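# Re-seat the overhanging top reel on its stack

## Task

Move the top reel, now sticking out past the edge of the stack, so it sits centred on the stack's top, lying flat with its label facing upward, and then release it from the hand.

## Robot and tools

ROBOT. Two arms stand side by side. right_arm carries a five-finger right hand; left_arm carries a mirror-image left hand. Calibrated bases in the scene frame: left_arm at (+0.009, +0.281, 0) m, quat_wxyz (+1.000, 0, 0, -0.027); right_arm at (+0.016, -0.237, 0) m, quat_wxyz (+1.000, 0, 0, -0.002). A camera stand sits behind them. Loose objects may occasionally get a brief shove from outside.

FRAMES. Scene frame: origin at table-top height halfway between the nominal bases, +z up, +x away from the robot over the table, left_arm toward +y. Fixed cameras and the table use it. Each arm reports its hand pose, velocities, Hand target and wrist-camera pose in its own base frame. Motion offsets are taken along the axes of that arm's current Hand target. Reported hand positions can be a few cm wrong, worse at long reach.

HAND POINT. A point fixed to the palm, 0.15 m out from the wrist face along the fingers and 0.05 m in front of the palm. Its +z runs along straight fingers, +y out of the palm, +x across the palm away from the thumb (for the left hand, +x points toward the thumb). Straight fingertips reach 0.06-0.07 m past it along +z, lying 0.06 m behind it along -y. A wrist bracket on the little-finger side can strike things.

THE ROW. Every motion uses rows of 28 numbers, each in [-1, 1], always covering both arms: left_arm dx, dy, dz, rx, ry, rz; then left hand little, ring, middle, index, thumb_bend, thumb_turn, force_limit, speed; then the same 14 for right_arm. The six pose numbers are an offset, not a pose: relative to that arm's Hand target at the start of the action or move, along that target's axes; 1.0 equals 0.6 m of travel or 180 degrees of turn, and rx, ry, rz form one rotation vector. Six zeros re-request the current Hand target. Finger and thumb numbers are absolute targets: +1 open/straight, -1 closed/curled; thumb_turn -1 puts the thumb in front of the palm opposite the fingers, +1 beside the palm. force_limit maps -1 to about 0 N and +1 to 10 N at the fingertip (15 N for the two thumb motors). speed rises from near zero at -1 to full at +0.48 and above. There is no 'unchanged' value: to keep a hand as is, resend the eight numbers last executed for it; if none yet, send its hand_measured six plus hand_force_limit and hand_speed.

TOOLS.
- execute_actions(actions, cameras): actions is a list of actions; each action is a table of up to 15 rows, one per 1/30 s step; a shorter table repeats its last row. Each row counts from the action's starting Hand target, not the previous row; a new action starts from the updated target, so repeating an offset moves further. An empty list returns camera images and full readings.
- move(target, speed, blend, blocking, cameras): straight-line path to one row, or to a list of up to 15 rows, all counted from the same starting Hand targets. speed is top hand speed in m/s, 0.002 to 4.3, default 0.25 (turn rate twice that in rad/s); one value or one per target. blend in metres rounds corners; 0 stops at each. Paths avoid nothing and are capped at 10 s. Result adds a 'move:' line: done, off_target, moving, held, fault, and limits such as paced or held.
- wait(seconds 0-10), stop(), zoom_image(camera, region [x0,y0,x1,y1] pixels, max 504x504, from newest images), show_instructions(), finished_scene(scene).
- cameras: list of names, ["all"], or []; cam_high 896x504, cam_left_wrist and cam_right_wrist 672x504 fisheye. An unknown name invalidates the call.

RESULTS. end_effector_position (m) and end_effector_quat_wxyz per arm; Hand target (last command after clipping, base for next offsets); joint positions, velocities and torques; hand_measured, hand_stopped_by (moving, target, force, stalled, fault) and hand_load_n (positive when the finger is pushed open), in the finger order above. Action calls also list positions at some steps.

BEHAVIOUR. Orientation commands are clipped to within 40 degrees of the measured one each step. Hands often settle 1-3 cm (sometimes 5 cm) short, usually low; send the missing distance as a further offset. Small moves may not start, and small turns can shift the hand point a lot. A grip suits objects about 0.035-0.065 m thick with the thumb turned in front. Motors lock on reaching target or force_limit; to squeeze harder, raise force_limit and send a more closed target; to loosen, send a more open one. For a gentle grip close with speed -0.94 or lower.

AVOID. Reels falling off the table or being left off it; dropping or releasing a moving reel; fast contact, slams, hard presses on the stack or table; arms touching or one hand closing on the other; paths passing near an arm's own base; too much load on fingers. Holding loads, stretching out or pushing at unreachable poses heats motors: a MOTOR HOT line appears at 85 °C and the arm drops at 100 °C. To end a press, command the target back past the hand point.

Each tool is called by a JSON object that holds its "name" and its "arguments", one argument or row to a line.

Reference images:

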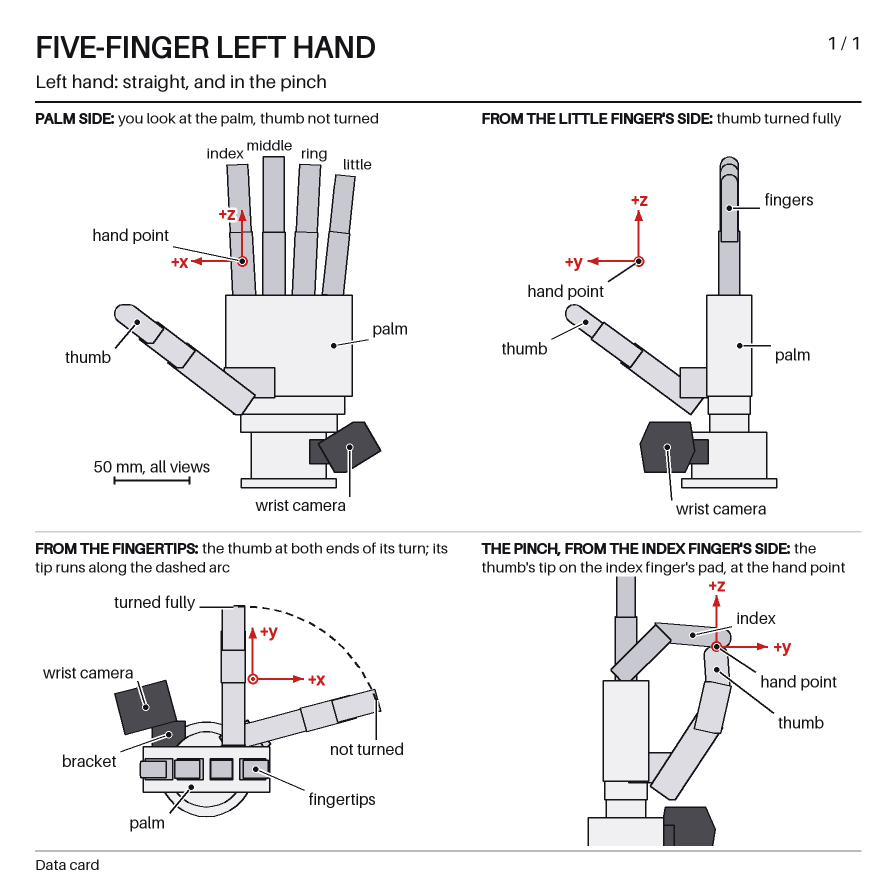

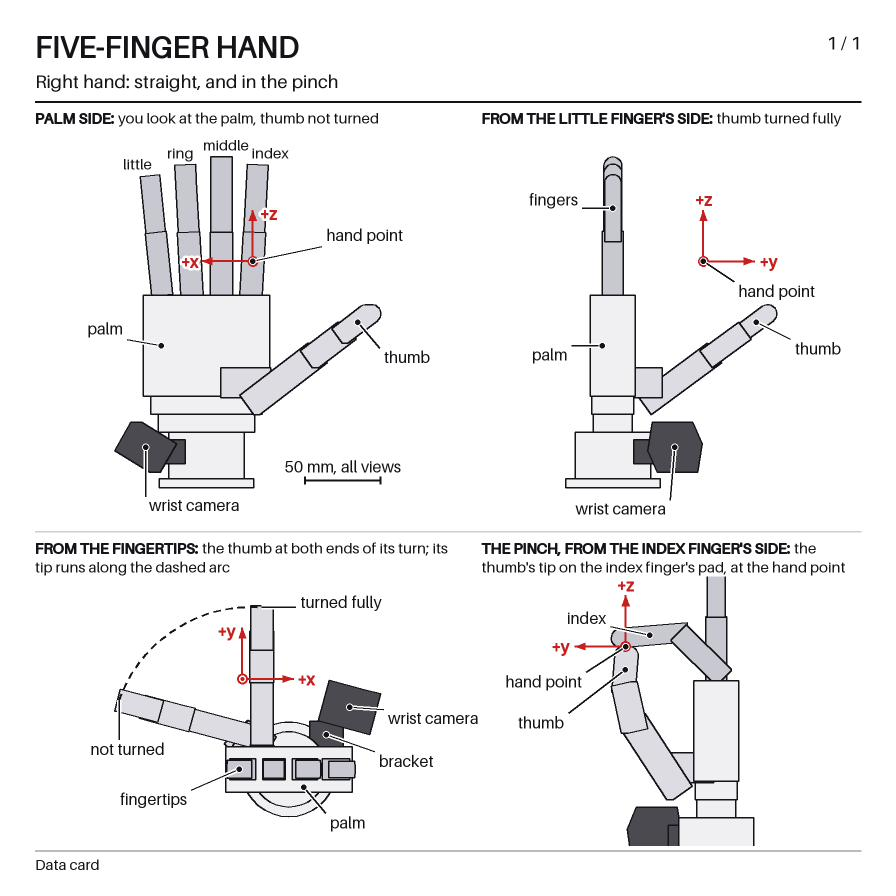

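## Session

{"name": "execute_actions", "arguments": {
  "actions": []
}}

Scene clock: 0.00 s.
left_arm: end_effector_position=(+0.2315, -0.2848, +0.3351) hand_measured=(+1.000, +1.000, +1.000, +1.000, +1.000, +1.000) hand_load_n=(+0.0, +0.0, -0.5, +0.0, +0.0, +0.0) hand_stopped_by=(target, target, target, target, target, target) hand_force_limit=0.00 hand_speed=-0.80 end_effector_quat_wxyz=(+0.345, -0.137, +0.826, -0.425) | right_arm: end_effector_position=(+0.1281, -0.3304, +0.2625) hand_measured=(+1.000, +1.000, +1.000, +1.000, +1.000, +1.000) hand_load_n=(+0.0, +0.0, +0.0, +0.0, +0.0, +0.0) hand_stopped_by=(target, target, target, target, target, target) hand_force_limit=0.00 hand_speed=-0.80 end_effector_quat_wxyz=(+0.253, +0.732, +0.580, +0.254)
Joint positions: left_arm=[-1.012 0.71 0.913 -0.631 -0.263 0.4] | right_arm=[-1.708 1.071 0.934 -1.457 -0.733 1.655]
Joint velocities: within noise
Joint torques (N m): no reading
Heat: left arm: hottest waist 39 °C; right arm: hottest waist 39 °C.
Hand target: left_arm +0.2332, -0.2875, +0.3527; +0.350, -0.138, +0.817, -0.438 | right_arm +0.1273, -0.3363, +0.2739; +0.262, +0.728, +0.584, +0.245

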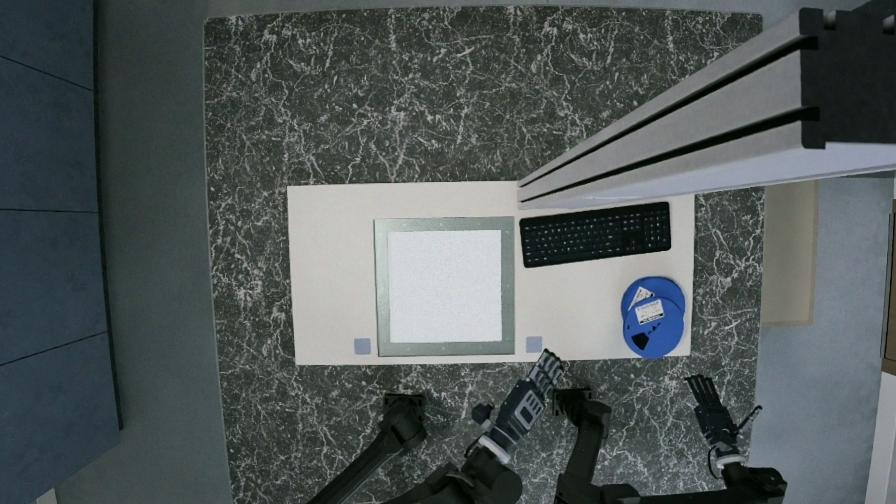

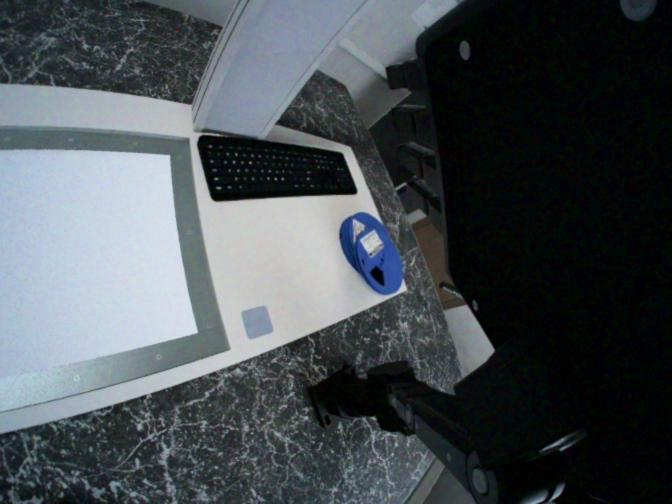

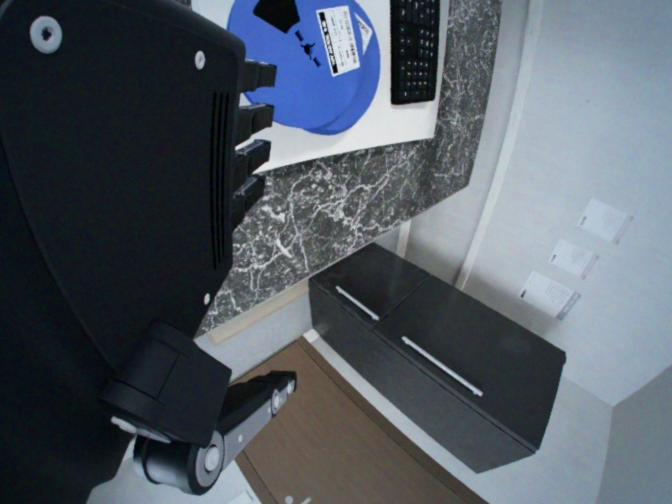

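{"name": "zoom_image", "arguments": {
  "camera": "cam_high",
  "region": [560, 240, 760, 400]
}}

{"name": "zoom_image", "arguments": {
  "camera": "cam_left_wrist",
  "region": [300, 180, 440, 320]
}}

{"name": "zoom_image", "arguments": {
  "camera": "cam_right_wrist",
  "region": [190, 0, 450, 180]
}}

Scaled by 2.520 from the camera's 896x504 image, which has a finer 1280x720 frame.

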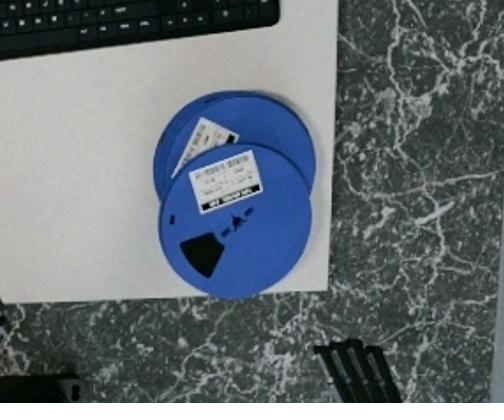

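Scaled by 3.600 from the camera's 672x504 image, which has a finer 960x720 frame.

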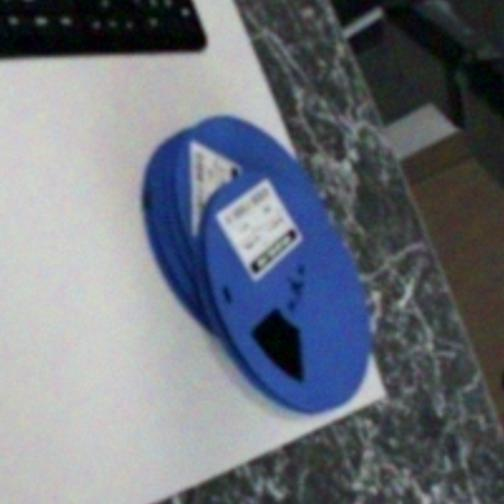

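Scaled by 1.938 from the camera's 672x504 image, which has a finer 960x720 frame.

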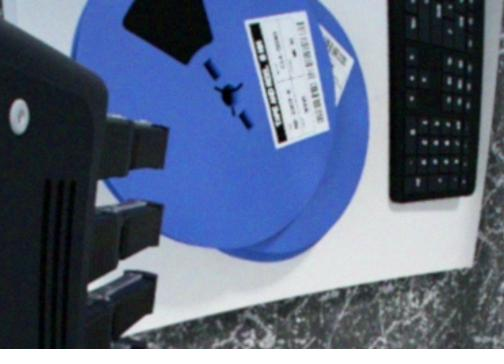

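{"name": "move", "arguments": {
  "target": [0,0,0,0,0,0,1,1,1,1,1,1,0,-0.8,0.1522,0.017,0.0795,0.2342,-0.001,-0.0438,1,1,1,1,1,1,0,-0.8],
  "speed": 0.15,
  "cameras": ["all"]
}}

Scene clock: 60.37 s.
left_arm: end_effector_position=(+0.2315, -0.2848, +0.3351) hand_measured=(+1.000, +1.000, +1.000, +1.000, +1.000, +1.000) hand_load_n=(+0.0, +0.0, +0.0, +0.0, +0.0, +0.0) hand_stopped_by=(target, target, target, target, target, target) hand_force_limit=0.00 hand_speed=-0.80 end_effector_quat_wxyz=(+0.345, -0.137, +0.826, -0.425) | right_arm: end_effector_position=(+0.1748, -0.2400, +0.2271) hand_measured=(+1.000, +1.000, +1.000, +1.000, +1.000, +1.000) hand_load_n=(+0.0, +0.0, +0.0, +0.0, +0.0, +0.0) hand_stopped_by=(target, target, target, target, target, target) hand_force_limit=0.00 hand_speed=-0.80 end_effector_quat_wxyz=(-0.015, +0.715, +0.698, +0.021)
Joint positions: left_arm=[-1.012 0.71 0.913 -0.631 -0.263 0.4] | right_arm=[-1.088 0.979 1.014 -1.647 -0.032 2.077]
Joint torques (N m): left_arm=[-0.15 -2.14 11.6 2.22 -0.23 0.13] | right_arm=[-0.21 -2.14 13.74 -0.5 0.06 0.06]
Heat: left arm: hottest elbow 44 °C; right arm: hottest elbow 46 °C.
Hand target: left_arm +0.2332, -0.2875, +0.3527; +0.350, -0.138, +0.817, -0.438 | right_arm +0.1843, -0.2534, +0.2501; -0.001, +0.733, +0.680, -0.001
Off the commanded pose: left_arm 0.018 m, 2 deg | right_arm 0.028 m, 4 deg.
joint sent to its limit (right arm) — joint 6 (wrist roll), upper limit. The joint targets are off in orientation, not in position.
move: off_target (left_arm, right_arm)
camera_calibration:
cam_right_wrist: T_world_to_cam=[[0.978532, 0.204241, 0.0275737, -0.127241], [0.161642, -0.843576, 0.512104, -0.351311], [0.127853, -0.496654, -0.85848, 0.169555], [0, 0, 0, 1]] pos_world=[0.159618, -0.18616, 0.328976]

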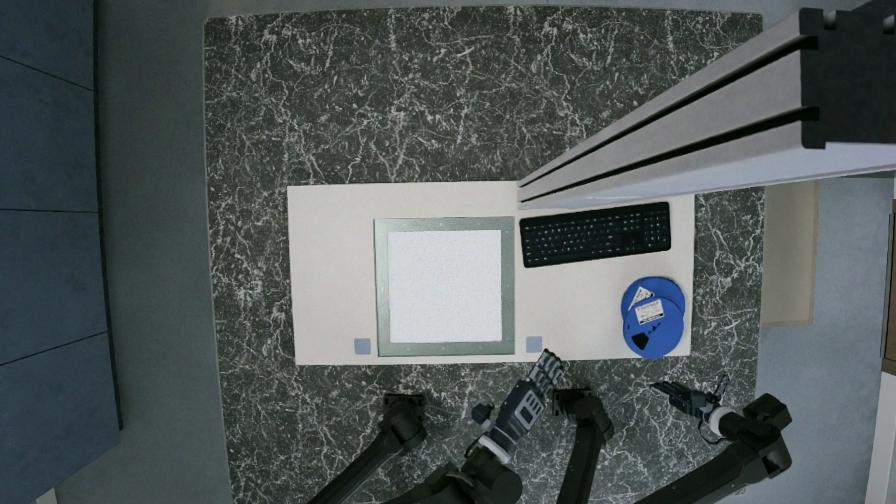

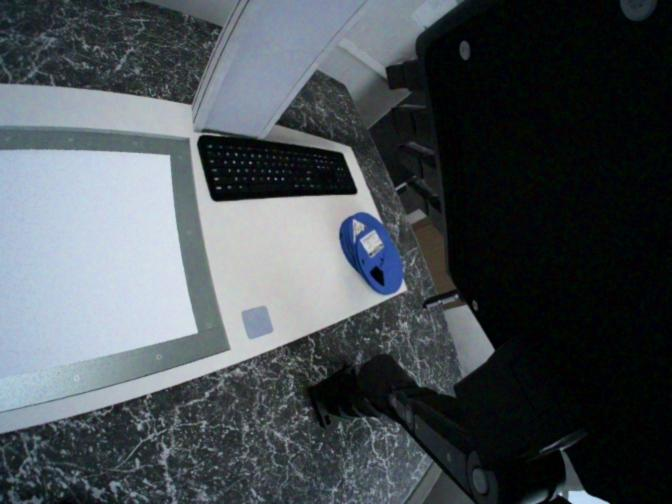

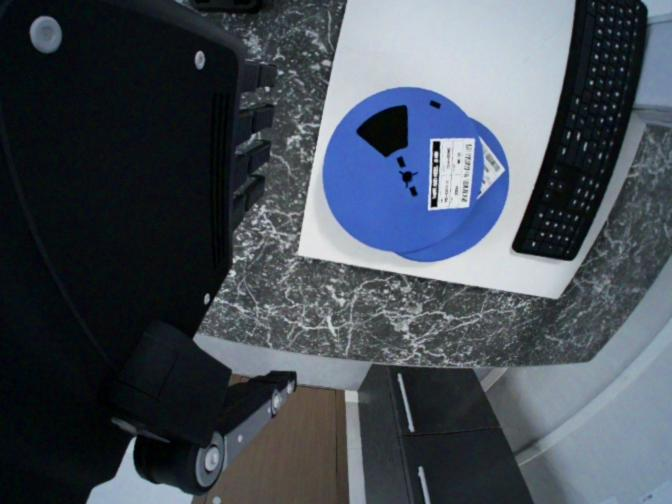

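{"name": "move", "arguments": {
  "target": [0,0,0,0,0,0,1,1,1,1,1,1,0,-0.8,-0.0333,0,0.1,0,0,0,1,1,1,1,1,1,0,-0.8],
  "speed": 0.08,
  "cameras": ["all"]
}}

Scene clock: 127.77 s.
left_arm: end_effector_position=(+0.2315, -0.2848, +0.3351) hand_measured=(+1.000, +1.000, +1.000, +1.000, +1.000, +1.000) hand_load_n=(+0.0, +0.0, +0.0, +0.0, +0.0, +0.0) hand_stopped_by=(target, target, target, target, target, target) hand_force_limit=0.00 hand_speed=-0.80 end_effector_quat_wxyz=(+0.345, -0.137, +0.826, -0.425) | right_arm: end_effector_position=(+0.1854, -0.2699, +0.1972) hand_measured=(+1.000, +1.000, +1.000, +1.000, +1.000, +1.000) hand_load_n=(+0.0, +0.0, +0.0, +0.0, +0.0, +0.0) hand_stopped_by=(target, target, target, target, target, target) hand_force_limit=0.00 hand_speed=-0.80 end_effector_quat_wxyz=(+0.008, +0.717, +0.697, +0.005)
Joint positions: left_arm=[-1.012 0.71 0.913 -0.631 -0.263 0.4] | right_arm=[-1.091 1.029 0.961 -1.491 -0.014 2.078]
Joint torques (N m): left_arm=[-0.15 -2.14 11.59 2.24 -0.23 0.14] | right_arm=[-1.73 -3.19 8.06 0.2 0.08 0.04]
Heat: left arm: hottest elbow 48 °C; right arm: hottest elbow 64 °C.
Hand target: left_arm +0.2332, -0.2875, +0.3527; +0.350, -0.138, +0.817, -0.438 | right_arm +0.1828, -0.2733, +0.1901; -0.001, +0.733, +0.680, -0.001
Off the commanded pose: left_arm 0.018 m, 2 deg | right_arm 0.008 m, 3 deg.
joint sent to its limit (right arm) — joint 6 (wrist roll), upper limit. The joint targets still meet the commanded pose.
move: off_target (left_arm, right_arm)
camera_calibration:
cam_right_wrist: T_world_to_cam=[[0.978946, 0.20261, 0.0247932, -0.130644], [0.154403, -0.814466, 0.55929, -0.362956], [0.133511, -0.543686, -0.828601, 0.108056], [0, 0, 0, 1]] pos_world=[0.169508, -0.210397, 0.295772]

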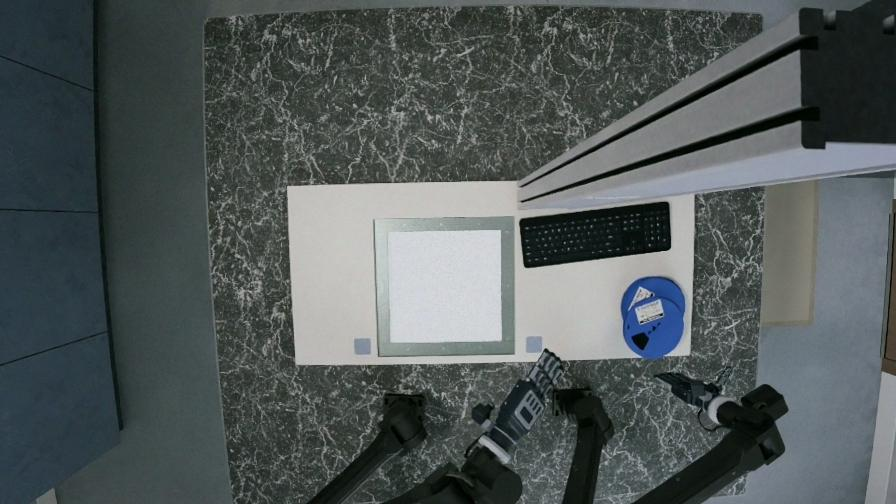

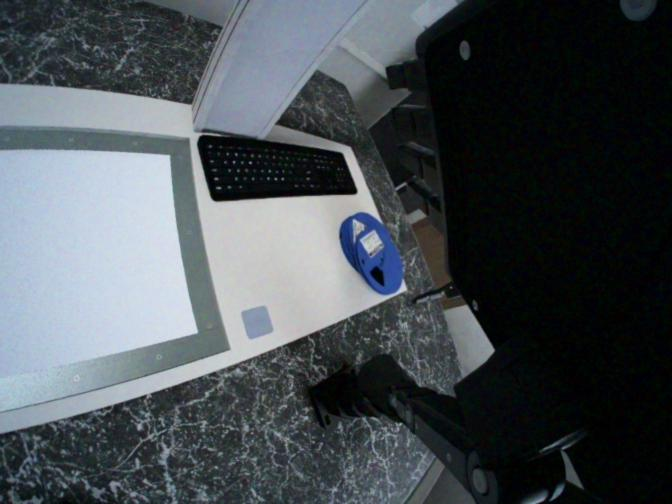

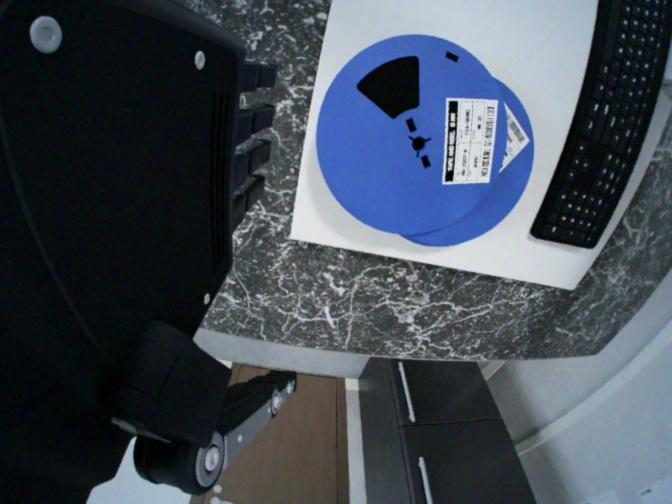

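{"name": "move", "arguments": {
  "target": [0,0,0,0,0,0,1,1,1,1,1,1,0,-0.8,0.04,0,0.108,0,0,0,1,1,1,1,1,1,0,-0.8],
  "speed": 0.08,
  "cameras": ["cam_high","cam_right_wrist","cam_left_wrist"]
}}

Scene clock: 156.73 s.
left_arm: end_effector_position=(+0.2315, -0.2848, +0.3351) hand_measured=(+1.000, +1.000, +1.000, +1.000, +1.000, +1.000) hand_load_n=(+0.0, +0.0, +0.0, +0.0, +0.0, -0.5) hand_stopped_by=(target, target, target, target, target, target) hand_force_limit=0.00 hand_speed=-0.80 end_effector_quat_wxyz=(+0.345, -0.137, +0.826, -0.425) | right_arm: end_effector_position=(+0.1819, -0.2515, +0.1258) hand_measured=(+1.000, +1.000, +1.000, +1.000, +1.000, +1.000) hand_load_n=(+0.0, +0.0, +0.0, +0.0, +0.0, +0.0) hand_stopped_by=(target, target, target, target, target, target) hand_force_limit=0.00 hand_speed=-0.80 end_effector_quat_wxyz=(-0.001, +0.714, +0.700, +0.016)
Joint positions: left_arm=[-1.012 0.71 0.913 -0.631 -0.263 0.4] | right_arm=[-1.083 1.029 0.773 -1.326 -0.029 2.078]
Joint torques (N m): left_arm=[-0.21 -2.2 11.59 2.22 -0.22 0.13] | right_arm=[-0.26 -4.78 7.64 0.12 -0.08 0.04]
Heat: left arm: hottest elbow 48 °C; right arm: hottest elbow 57 °C.
Hand target: left_arm +0.2332, -0.2875, +0.3527; +0.350, -0.138, +0.817, -0.438 | right_arm +0.1844, -0.2492, +0.1252; -0.001, +0.733, +0.680, +0.000
Off the commanded pose: left_arm 0.018 m, 2 deg | right_arm 0.003 m, 4 deg.
joint sent to its limit (right arm) — joint 6 (wrist roll), upper limit. The joint targets are off in orientation, not in position.
move: off_target (left_arm, right_arm)
camera_calibration:
cam_right_wrist: T_world_to_cam=[[0.977192, 0.209727, 0.0333129, -0.1281], [0.159383, -0.828014, 0.537577, -0.309075], [0.140328, -0.520007, -0.842556, 0.0658235], [0, 0, 0, 1]] pos_world=[0.165203, -0.194824, 0.225879]

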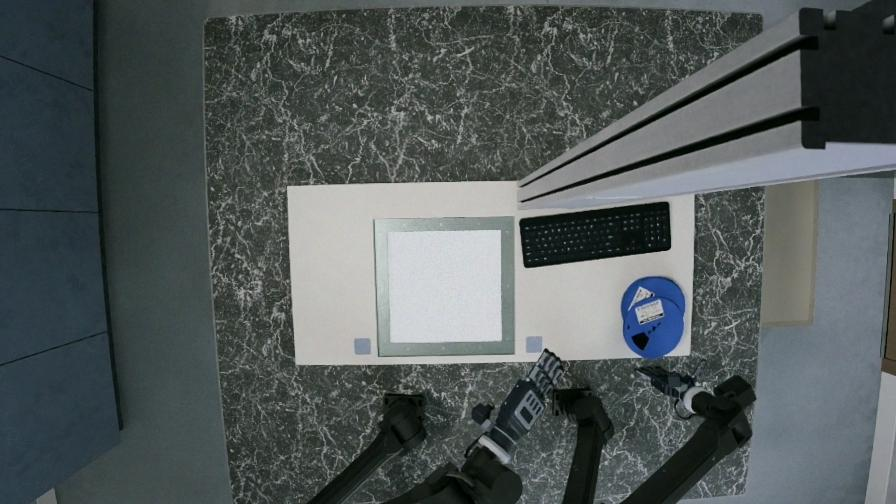

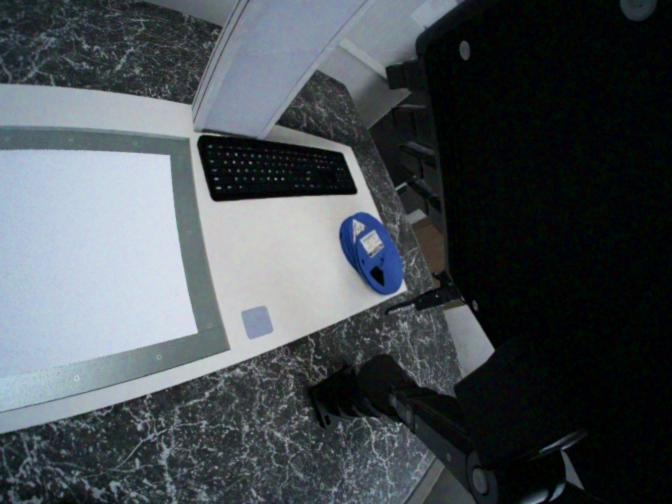

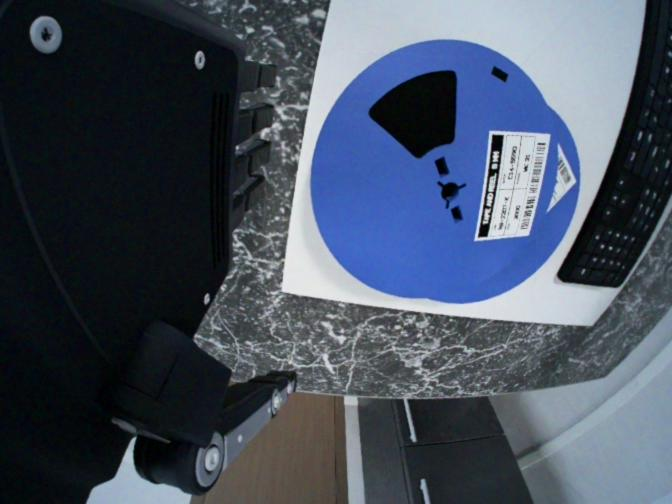

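{"name": "move", "arguments": {
  "target": [0,0,0,0,0,0,1,1,1,1,1,1,0,-0.8,0.0179,0.0822,0,0,0,0,1,1,1,1,1,1,0,-0.8],
  "speed": 0.05,
  "cameras": ["cam_high","cam_right_wrist"]
}}

Scene clock: 172.67 s.
left_arm: end_effector_position=(+0.2315, -0.2848, +0.3351) hand_measured=(+1.000, +1.000, +1.000, +1.000, +1.000, +1.000) hand_load_n=(+0.0, +0.0, +0.0, +0.0, +0.0, -0.5) hand_stopped_by=(target, target, target, target, target, target) hand_force_limit=0.00 hand_speed=-0.80 end_effector_quat_wxyz=(+0.345, -0.137, +0.826, -0.425) | right_arm: end_effector_position=(+0.2210, -0.2313, +0.1145) hand_measured=(+1.000, +1.000, +1.000, +1.000, +1.000, +1.000) hand_load_n=(+0.0, +0.0, +0.0, +0.0, +0.0, +0.0) hand_stopped_by=(target, target, target, target, target, target) hand_force_limit=0.00 hand_speed=-0.80 end_effector_quat_wxyz=(-0.006, +0.677, +0.734, +0.048)
Joint positions: left_arm=[-1.012 0.71 0.913 -0.631 -0.263 0.4] | right_arm=[-0.979 1.083 0.773 -1.295 -0.09 2.079]
Joint torques (N m): left_arm=[-0.21 -2.14 11.59 2.24 -0.23 0.13] | right_arm=[-0.15 -3.19 11.07 0.16 -0.27 0.02]
Heat: left arm: hottest elbow 49 °C; right arm: hottest elbow 56 °C.
Hand target: left_arm +0.2332, -0.2875, +0.3527; +0.350, -0.138, +0.817, -0.438 | right_arm +0.2344, -0.2423, +0.1251; -0.001, +0.733, +0.680, -0.001
Off the commanded pose: left_arm 0.018 m, 2 deg | right_arm 0.020 m, 11 deg.
joint sent to its limit (right arm) — joint 6 (wrist roll), upper limit. The joint targets are off in orientation, not in position.
move: off_target (left_arm, right_arm)
camera_calibration:
cam_right_wrist: T_world_to_cam=[[0.949012, 0.303486, 0.0852843, -0.14822], [0.222148, -0.835771, 0.502132, -0.304156], [0.223668, -0.457583, -0.860575, 0.0594296], [0, 0, 0, 1]] pos_world=[0.194938, -0.182029, 0.216511]
Images, in order (width x height): cam_high 896x504, cam_right_wrist 672x504.

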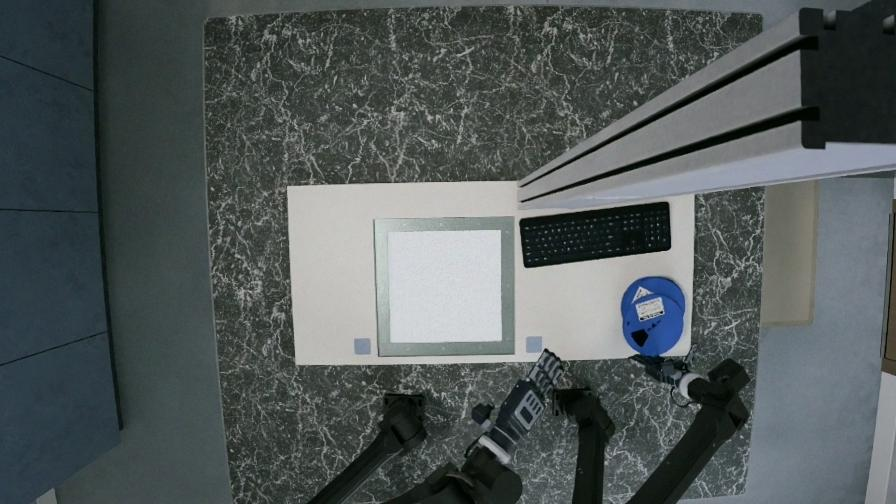

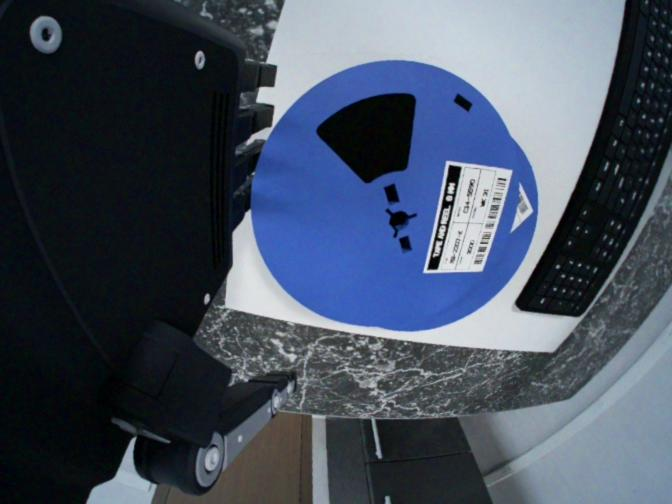

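{"name": "move", "arguments": {
  "target": [0,0,0,0,0,0,1,1,1,1,1,1,0,-0.8,-0.001,0.0502,-0.0083,0,0,-0.068,1,1,1,1,1,1,0,-0.8],
  "speed": 0.05,
  "cameras": ["cam_high","cam_right_wrist"]
}}

Scene clock: 198.83 s.
left_arm: end_effector_position=(+0.2315, -0.2848, +0.3351) hand_measured=(+1.000, +1.000, +1.000, +1.000, +1.000, +1.000) hand_load_n=(+0.0, +0.0, +0.0, +0.0, +0.0, +0.0) hand_stopped_by=(target, target, target, target, target, target) hand_force_limit=0.00 hand_speed=-0.80 end_effector_quat_wxyz=(+0.345, -0.137, +0.826, -0.425) | right_arm: end_effector_position=(+0.2441, -0.2264, +0.1098) hand_measured=(+1.000, +1.000, +1.000, +1.000, +1.000, +1.000) hand_load_n=(+0.0, +0.0, +0.0, +0.0, +0.0, +0.0) hand_stopped_by=(target, target, target, target, target, target) hand_force_limit=0.00 hand_speed=-0.80 end_effector_quat_wxyz=(-0.024, +0.639, +0.769, +0.019)
Joint positions: left_arm=[-1.012 0.71 0.913 -0.631 -0.263 0.4] | right_arm=[-0.876 1.145 0.815 -1.295 -0.029 2.08]
Joint torques (N m): left_arm=[-0.15 -2.2 11.59 2.22 -0.22 0.13] | right_arm=[-0.15 -4.19 13.09 0.1 0.03 0]
Heat: left arm: hottest elbow 49 °C; right arm: hottest elbow 59 °C.
Hand target: left_arm +0.2332, -0.2875, +0.3527; +0.350, -0.138, +0.817, -0.438 | right_arm +0.2644, -0.2452, +0.1302; -0.001, +0.657, +0.754, +0.000
Off the commanded pose: left_arm 0.018 m, 2 deg | right_arm 0.034 m, 4 deg.
joint sent to its limit (right arm) — joint 6 (wrist roll), upper limit. The joint targets are off in orientation, not in position.
move: off_target (left_arm, right_arm)
camera_calibration:
cam_right_wrist: T_world_to_cam=[[0.91502, 0.40289, 0.0204562, -0.133335], [0.339045, -0.795518, 0.502194, -0.322286], [0.218602, -0.452582, -0.864513, 0.0552847], [0, 0, 0, 1]] pos_world=[0.219188, -0.177644, 0.212372]
Images, in order (width x height): cam_high 896x504, cam_right_wrist 672x504.

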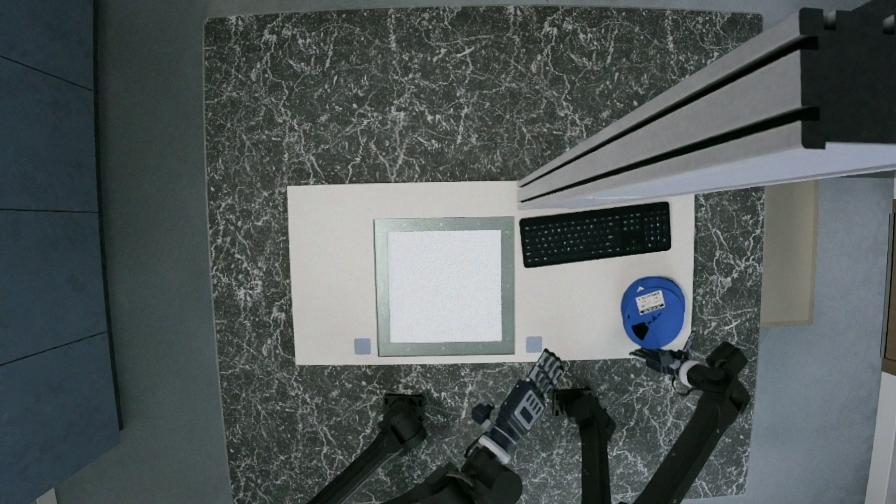

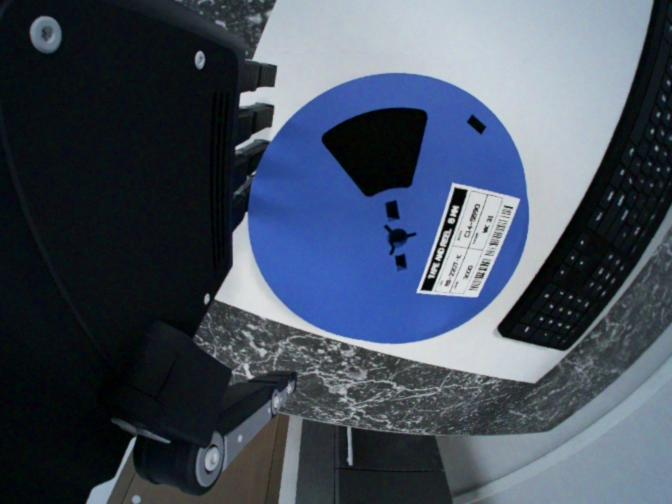

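{"name": "zoom_image", "arguments": {
  "camera": "cam_high",
  "region": [600, 260, 710, 370]
}}

Scaled by 4.582 from the camera's 896x504 image, which has a finer 1280x720 frame.

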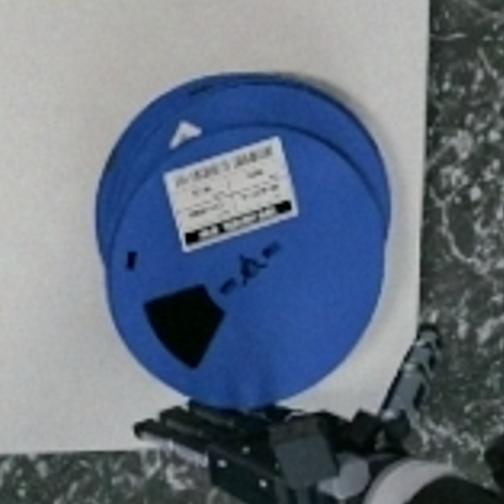

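{"name": "move", "arguments": {
  "target": [0,0,0,0,0,0,1,1,1,1,1,1,0,-0.8,-0.0083,0.0358,-0.0167,0,0,-0.03,1,1,1,1,1,1,0,-0.8],
  "speed": 0.05,
  "cameras": ["cam_high","cam_right_wrist"]
}}

{"name": "zoom_image", "arguments": {
  "camera": "cam_high",
  "region": [600, 260, 710, 370]
}}

Scene clock: 216.07 s.
left_arm: end_effector_position=(+0.2315, -0.2848, +0.3351) hand_measured=(+1.000, +1.000, +1.000, +1.000, +1.000, +1.000) hand_load_n=(+0.0, +0.0, +0.0, -0.5, +0.0, +0.0) hand_stopped_by=(target, target, target, target, target, target) hand_force_limit=0.00 hand_speed=-0.80 end_effector_quat_wxyz=(+0.345, -0.137, +0.826, -0.425) | right_arm: end_effector_position=(+0.2681, -0.2322, +0.1201) hand_measured=(+1.000, +1.000, +1.000, +1.000, +1.000, +1.000) hand_load_n=(+0.0, +0.0, +0.0, +0.0, +0.0, +0.0) hand_stopped_by=(target, target, target, target, target, target) hand_force_limit=0.00 hand_speed=-0.80 end_effector_quat_wxyz=(-0.020, +0.617, +0.787, +0.005)
Joint positions: left_arm=[-1.012 0.71 0.913 -0.631 -0.263 0.4] | right_arm=[-0.821 1.189 0.878 -1.3 -0.004 2.08]
Joint torques (N m): left_arm=[-0.15 -2.2 11.59 2.22 -0.22 0.13] | right_arm=[-0.21 -4.95 13.07 -0.54 0.03 0.01]
Heat: left arm: hottest elbow 49 °C; right arm: hottest elbow 60 °C.
Hand target: left_arm +0.2332, -0.2875, +0.3527; +0.350, -0.138, +0.817, -0.438 | right_arm +0.2864, -0.2471, +0.1401; -0.001, +0.620, +0.784, +0.000
Off the commanded pose: left_arm 0.018 m, 2 deg | right_arm 0.031 m, 2 deg.
joint sent to its limit (right arm) — joint 6 (wrist roll), upper limit. The joint targets still meet the commanded pose.
move: off_target (left_arm, right_arm)
camera_calibration:
cam_right_wrist: T_world_to_cam=[[0.890894, 0.454212, 0.000781116, -0.132471], [0.387851, -0.761627, 0.51913, -0.347444], [0.23639, -0.462186, -0.854695, 0.0481891], [0, 0, 0, 1]] pos_world=[0.241383, -0.18218, 0.221659]
Images, in order (width x height): cam_high 896x504, cam_right_wrist 672x504.

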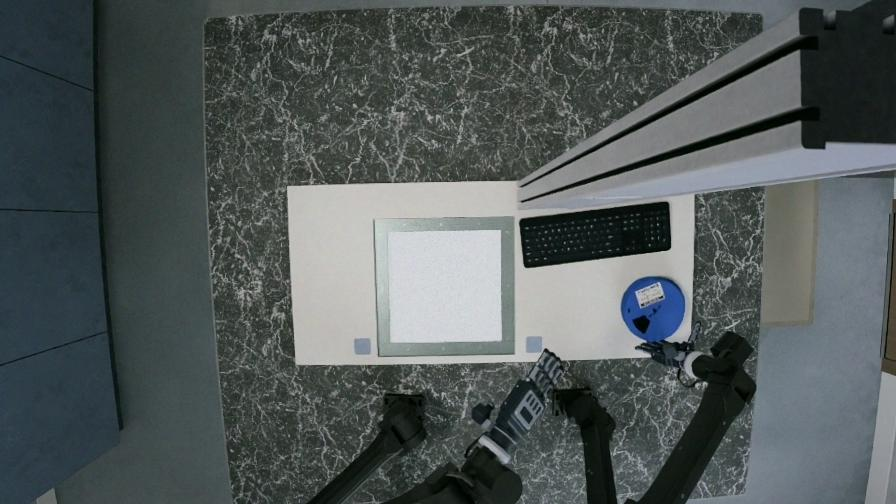

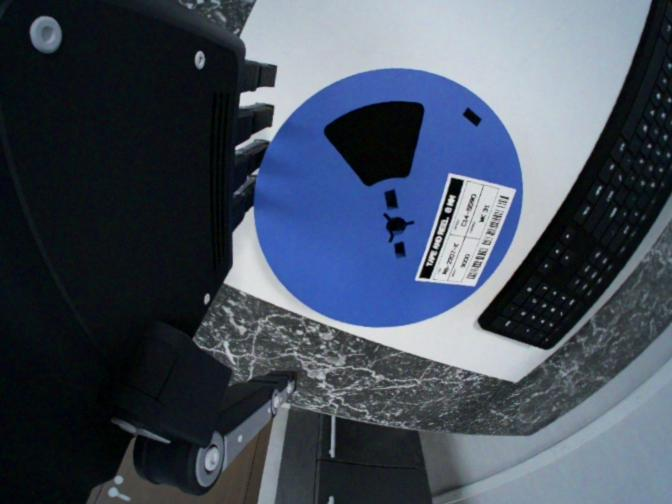

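Scaled by 4.582 from the camera's 896x504 image, which has a finer 1280x720 frame.

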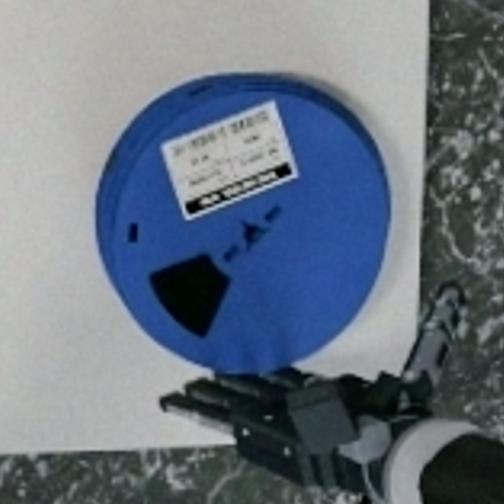

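{"name": "move", "arguments": {
  "target": [0,0,0,0,0,0,1,1,1,1,1,1,0,-0.8,0,-0.13,0,0,0,0,1,1,1,1,1,1,0,-0.8],
  "speed": 0.1,
  "cameras": ["cam_high","cam_left_wrist","cam_right_wrist"]
}}

{"name": "zoom_image", "arguments": {
  "camera": "cam_high",
  "region": [610, 265, 700, 355]
}}

{"name": "zoom_image", "arguments": {
  "camera": "cam_left_wrist",
  "region": [320, 190, 430, 300]
}}

Scene clock: 221.30 s.
left_arm: end_effector_position=(+0.2315, -0.2848, +0.3351) hand_measured=(+1.000, +1.000, +1.000, +1.000, +1.000, +1.000) hand_load_n=(+0.0, +0.0, +0.0, +0.0, +0.0, +0.0) hand_stopped_by=(target, target, target, target, target, target) hand_force_limit=0.00 hand_speed=-0.80 end_effector_quat_wxyz=(+0.345, -0.137, +0.826, -0.425) | right_arm: end_effector_position=(+0.2141, -0.2671, +0.1361) hand_measured=(+1.000, +1.000, +1.000, +1.000, +1.000, +1.000) hand_load_n=(+0.0, +0.0, +0.0, +0.0, +0.0, +0.0) hand_stopped_by=(target, target, target, target, target, target) hand_force_limit=0.00 hand_speed=-0.80 end_effector_quat_wxyz=(-0.005, +0.623, +0.782, +0.000)
Joint positions: left_arm=[-1.012 0.71 0.913 -0.631 -0.263 0.4] | right_arm=[-1.032 1.137 0.878 -1.321 0.004 1.884]
Joint torques (N m): left_arm=[-0.15 -2.2 11.6 2.22 -0.22 0.13] | right_arm=[-1.67 -7.36 8.02 -0.36 -0.05 -0.28]
Heat: left arm: hottest elbow 49 °C; right arm: hottest elbow 59 °C.
Hand target: left_arm +0.2332, -0.2875, +0.3527; +0.350, -0.138, +0.817, -0.438 | right_arm +0.2105, -0.2651, +0.1402; -0.001, +0.620, +0.784, +0.000
Off the commanded pose: left_arm 0.018 m, 2 deg | right_arm 0.006 m, 1 deg.
move: off_target (left_arm)
camera_calibration:
cam_right_wrist: T_world_to_cam=[[0.897631, 0.440731, 0.0038506, -0.0738998], [0.367315, -0.752875, 0.54613, -0.358295], [0.243596, -0.488809, -0.837691, 0.0475109], [0, 0, 0, 1]] pos_world=[0.186368, -0.213958, 0.23576]

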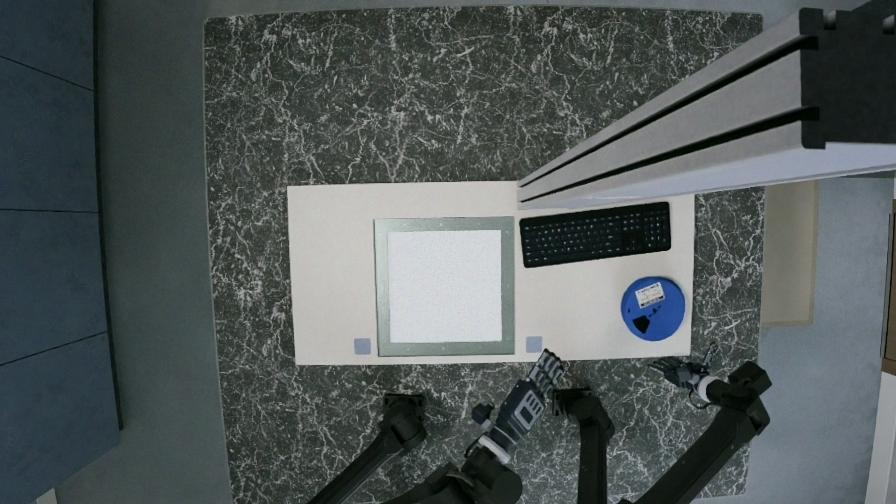

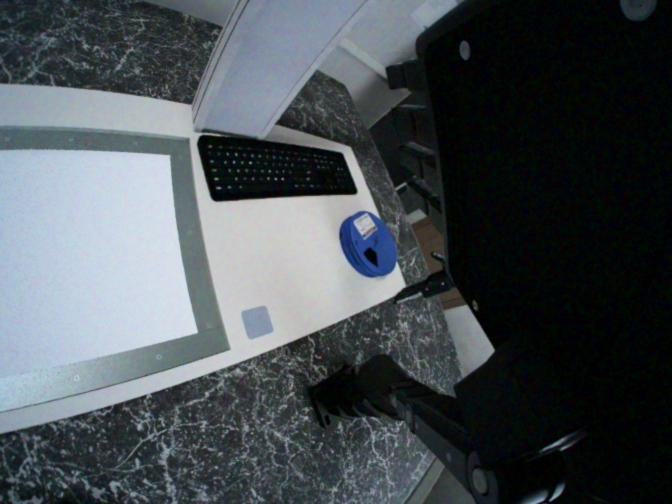

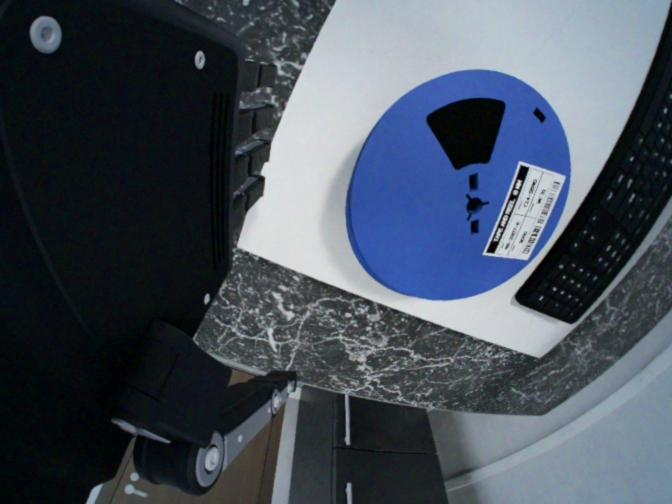

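Scaled by 5.600 from the camera's 896x504 image, which has a finer 1280x720 frame.

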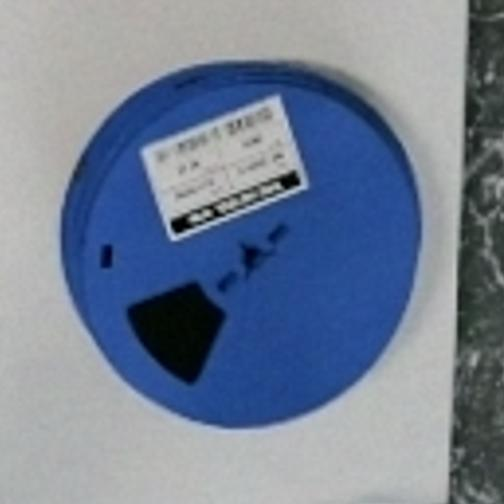

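Scaled by 4.582 from the camera's 672x504 image, which has a finer 960x720 frame.

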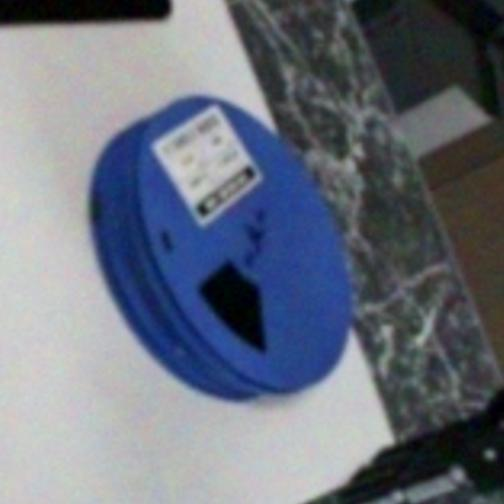

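{"name": "move", "arguments": {
  "target": [
    [-0.106,0.1156,-0.1238,0,0,0,1,1,1,1,1,1,0,-0.8,0,0,-0.108,0,0,0,1,1,1,1,1,1,0,-0.8],
    [-0.106,0.1156,-0.1238,0,0,0,1,1,1,1,1,1,0,-0.8,0.289,0.172,-0.108,0,0,-0.1756,1,1,1,1,1,1,0,-0.8],
    [-0.106,0.1156,-0.1238,0,0,0,1,1,1,1,1,1,0,-0.8,0.289,0.172,0.022,0,0,-0.1756,1,1,1,1,1,1,0,-0.8]
  ],
  "speed": 0.12,
  "blend": 0.02,
  "cameras": ["cam_high","cam_left_wrist","cam_right_wrist"]
}}

Scene clock: 263.97 s.
left_arm: end_effector_position=(+0.2328, -0.1721, +0.3547) hand_measured=(+1.000, +1.000, +1.000, +1.000, +1.000, +1.000) hand_load_n=(+0.0, +0.5, +0.0, +0.0, +0.0, +0.0) hand_stopped_by=(target, target, target, target, target, target) hand_force_limit=0.00 hand_speed=-0.80 end_effector_quat_wxyz=(+0.348, -0.136, +0.816, -0.441) | right_arm: end_effector_position=(+0.2704, -0.0743, +0.1328) hand_measured=(+1.000, +1.000, +1.000, +1.000, +1.000, +1.000) hand_load_n=(+0.0, +0.0, +0.0, +0.0, +0.0, +0.0) hand_stopped_by=(target, target, target, target, target, target) hand_force_limit=0.00 hand_speed=-0.80 end_effector_quat_wxyz=(+0.004, +0.380, +0.925, +0.000)
Joint positions: left_arm=[-0.531 0.476 0.887 -0.796 0.192 0.58] | right_arm=[-0.431 0.931 0.735 -1.366 0 1.92]
Joint torques (N m): left_arm=[0.85 0.15 8.44 1.85 0.09 0.22] | right_arm=[-0.32 -1.49 7.84 0.12 0.02 0.05]
Heat: left arm: hottest elbow 50 °C; right arm: hottest elbow 54 °C.
Hand target: left_arm +0.2329, -0.1676, +0.3528; +0.351, -0.138, +0.816, -0.438 | right_arm +0.2709, -0.0726, +0.1270; -0.001, +0.383, +0.924, +0.000
Off the commanded pose: left_arm 0.005 m, 1 deg | right_arm 0.006 m, 1 deg.
move: done
camera_calibration:
cam_left_wrist: T_world_to_cam=[[-0.310915, -0.685305, 0.658551, -0.282706], [-0.92138, 0.0473071, -0.385773, 0.361563], [0.233218, -0.726718, -0.646135, 0.162877], [0, 0, 0, 1]] pos_world=[0.207254, -0.092479, 0.430898]
cam_right_wrist: T_world_to_cam=[[0.522051, 0.85287, 0.00863899, -0.077863], [0.703817, -0.436491, 0.560461, -0.301429], [0.481771, -0.286509, -0.828136, 0.0745646], [0, 0, 0, 1]] pos_world=[0.216877, -0.0438009, 0.231362]

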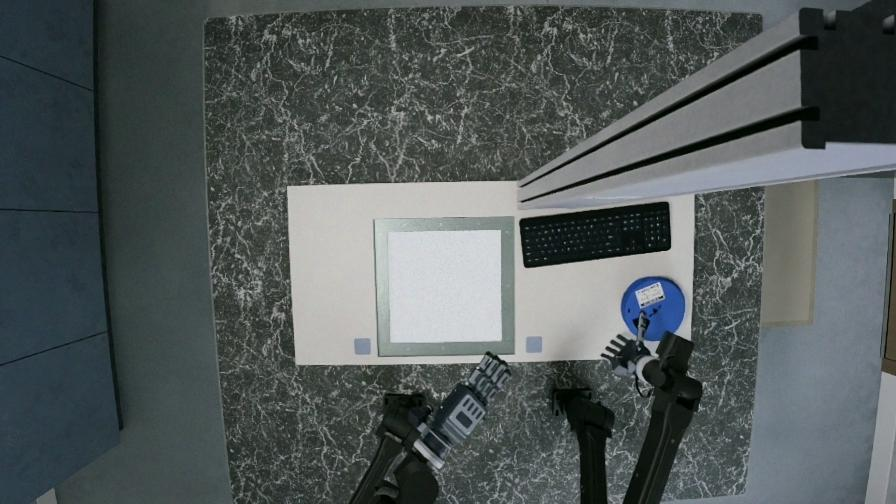

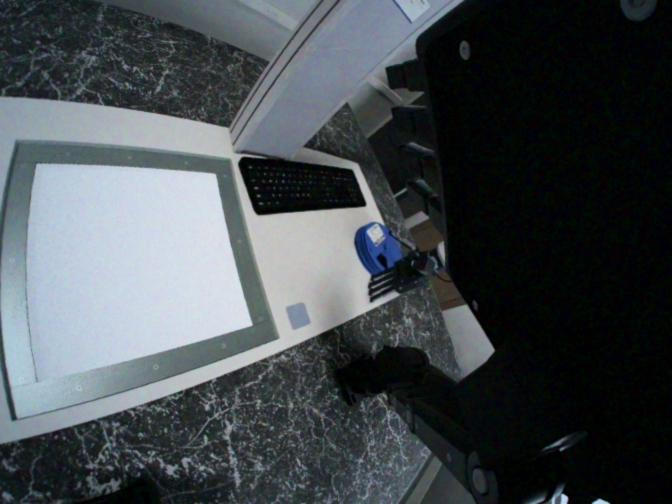

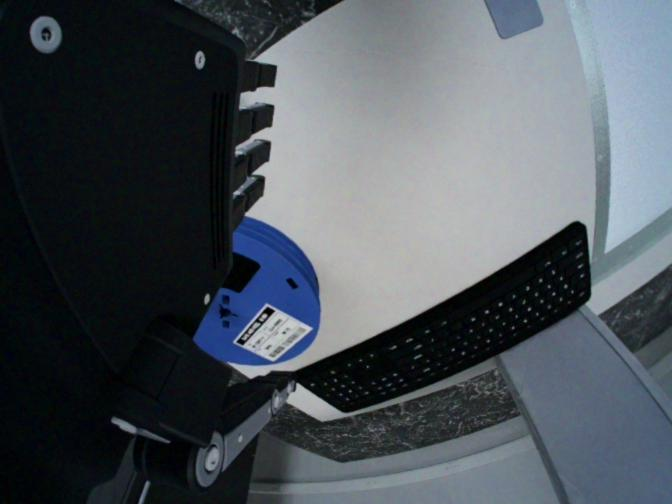

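{"name": "zoom_image", "arguments": {
  "camera": "cam_high",
  "region": [590, 265, 700, 375]
}}

{"name": "zoom_image", "arguments": {
  "camera": "cam_right_wrist",
  "region": [180, 180, 350, 390]
}}

Scaled by 4.582 from the camera's 896x504 image, which has a finer 1280x720 frame.

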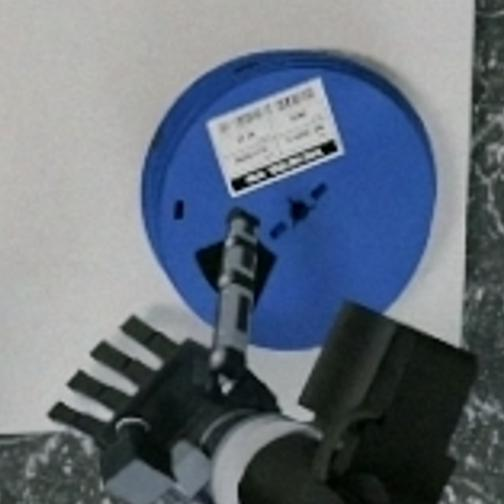

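Scaled by 2.400 from the camera's 672x504 image, which has a finer 960x720 frame.

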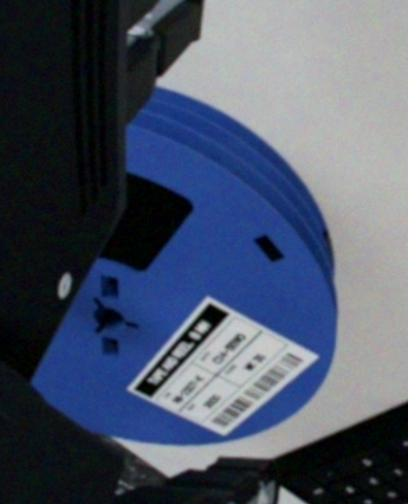

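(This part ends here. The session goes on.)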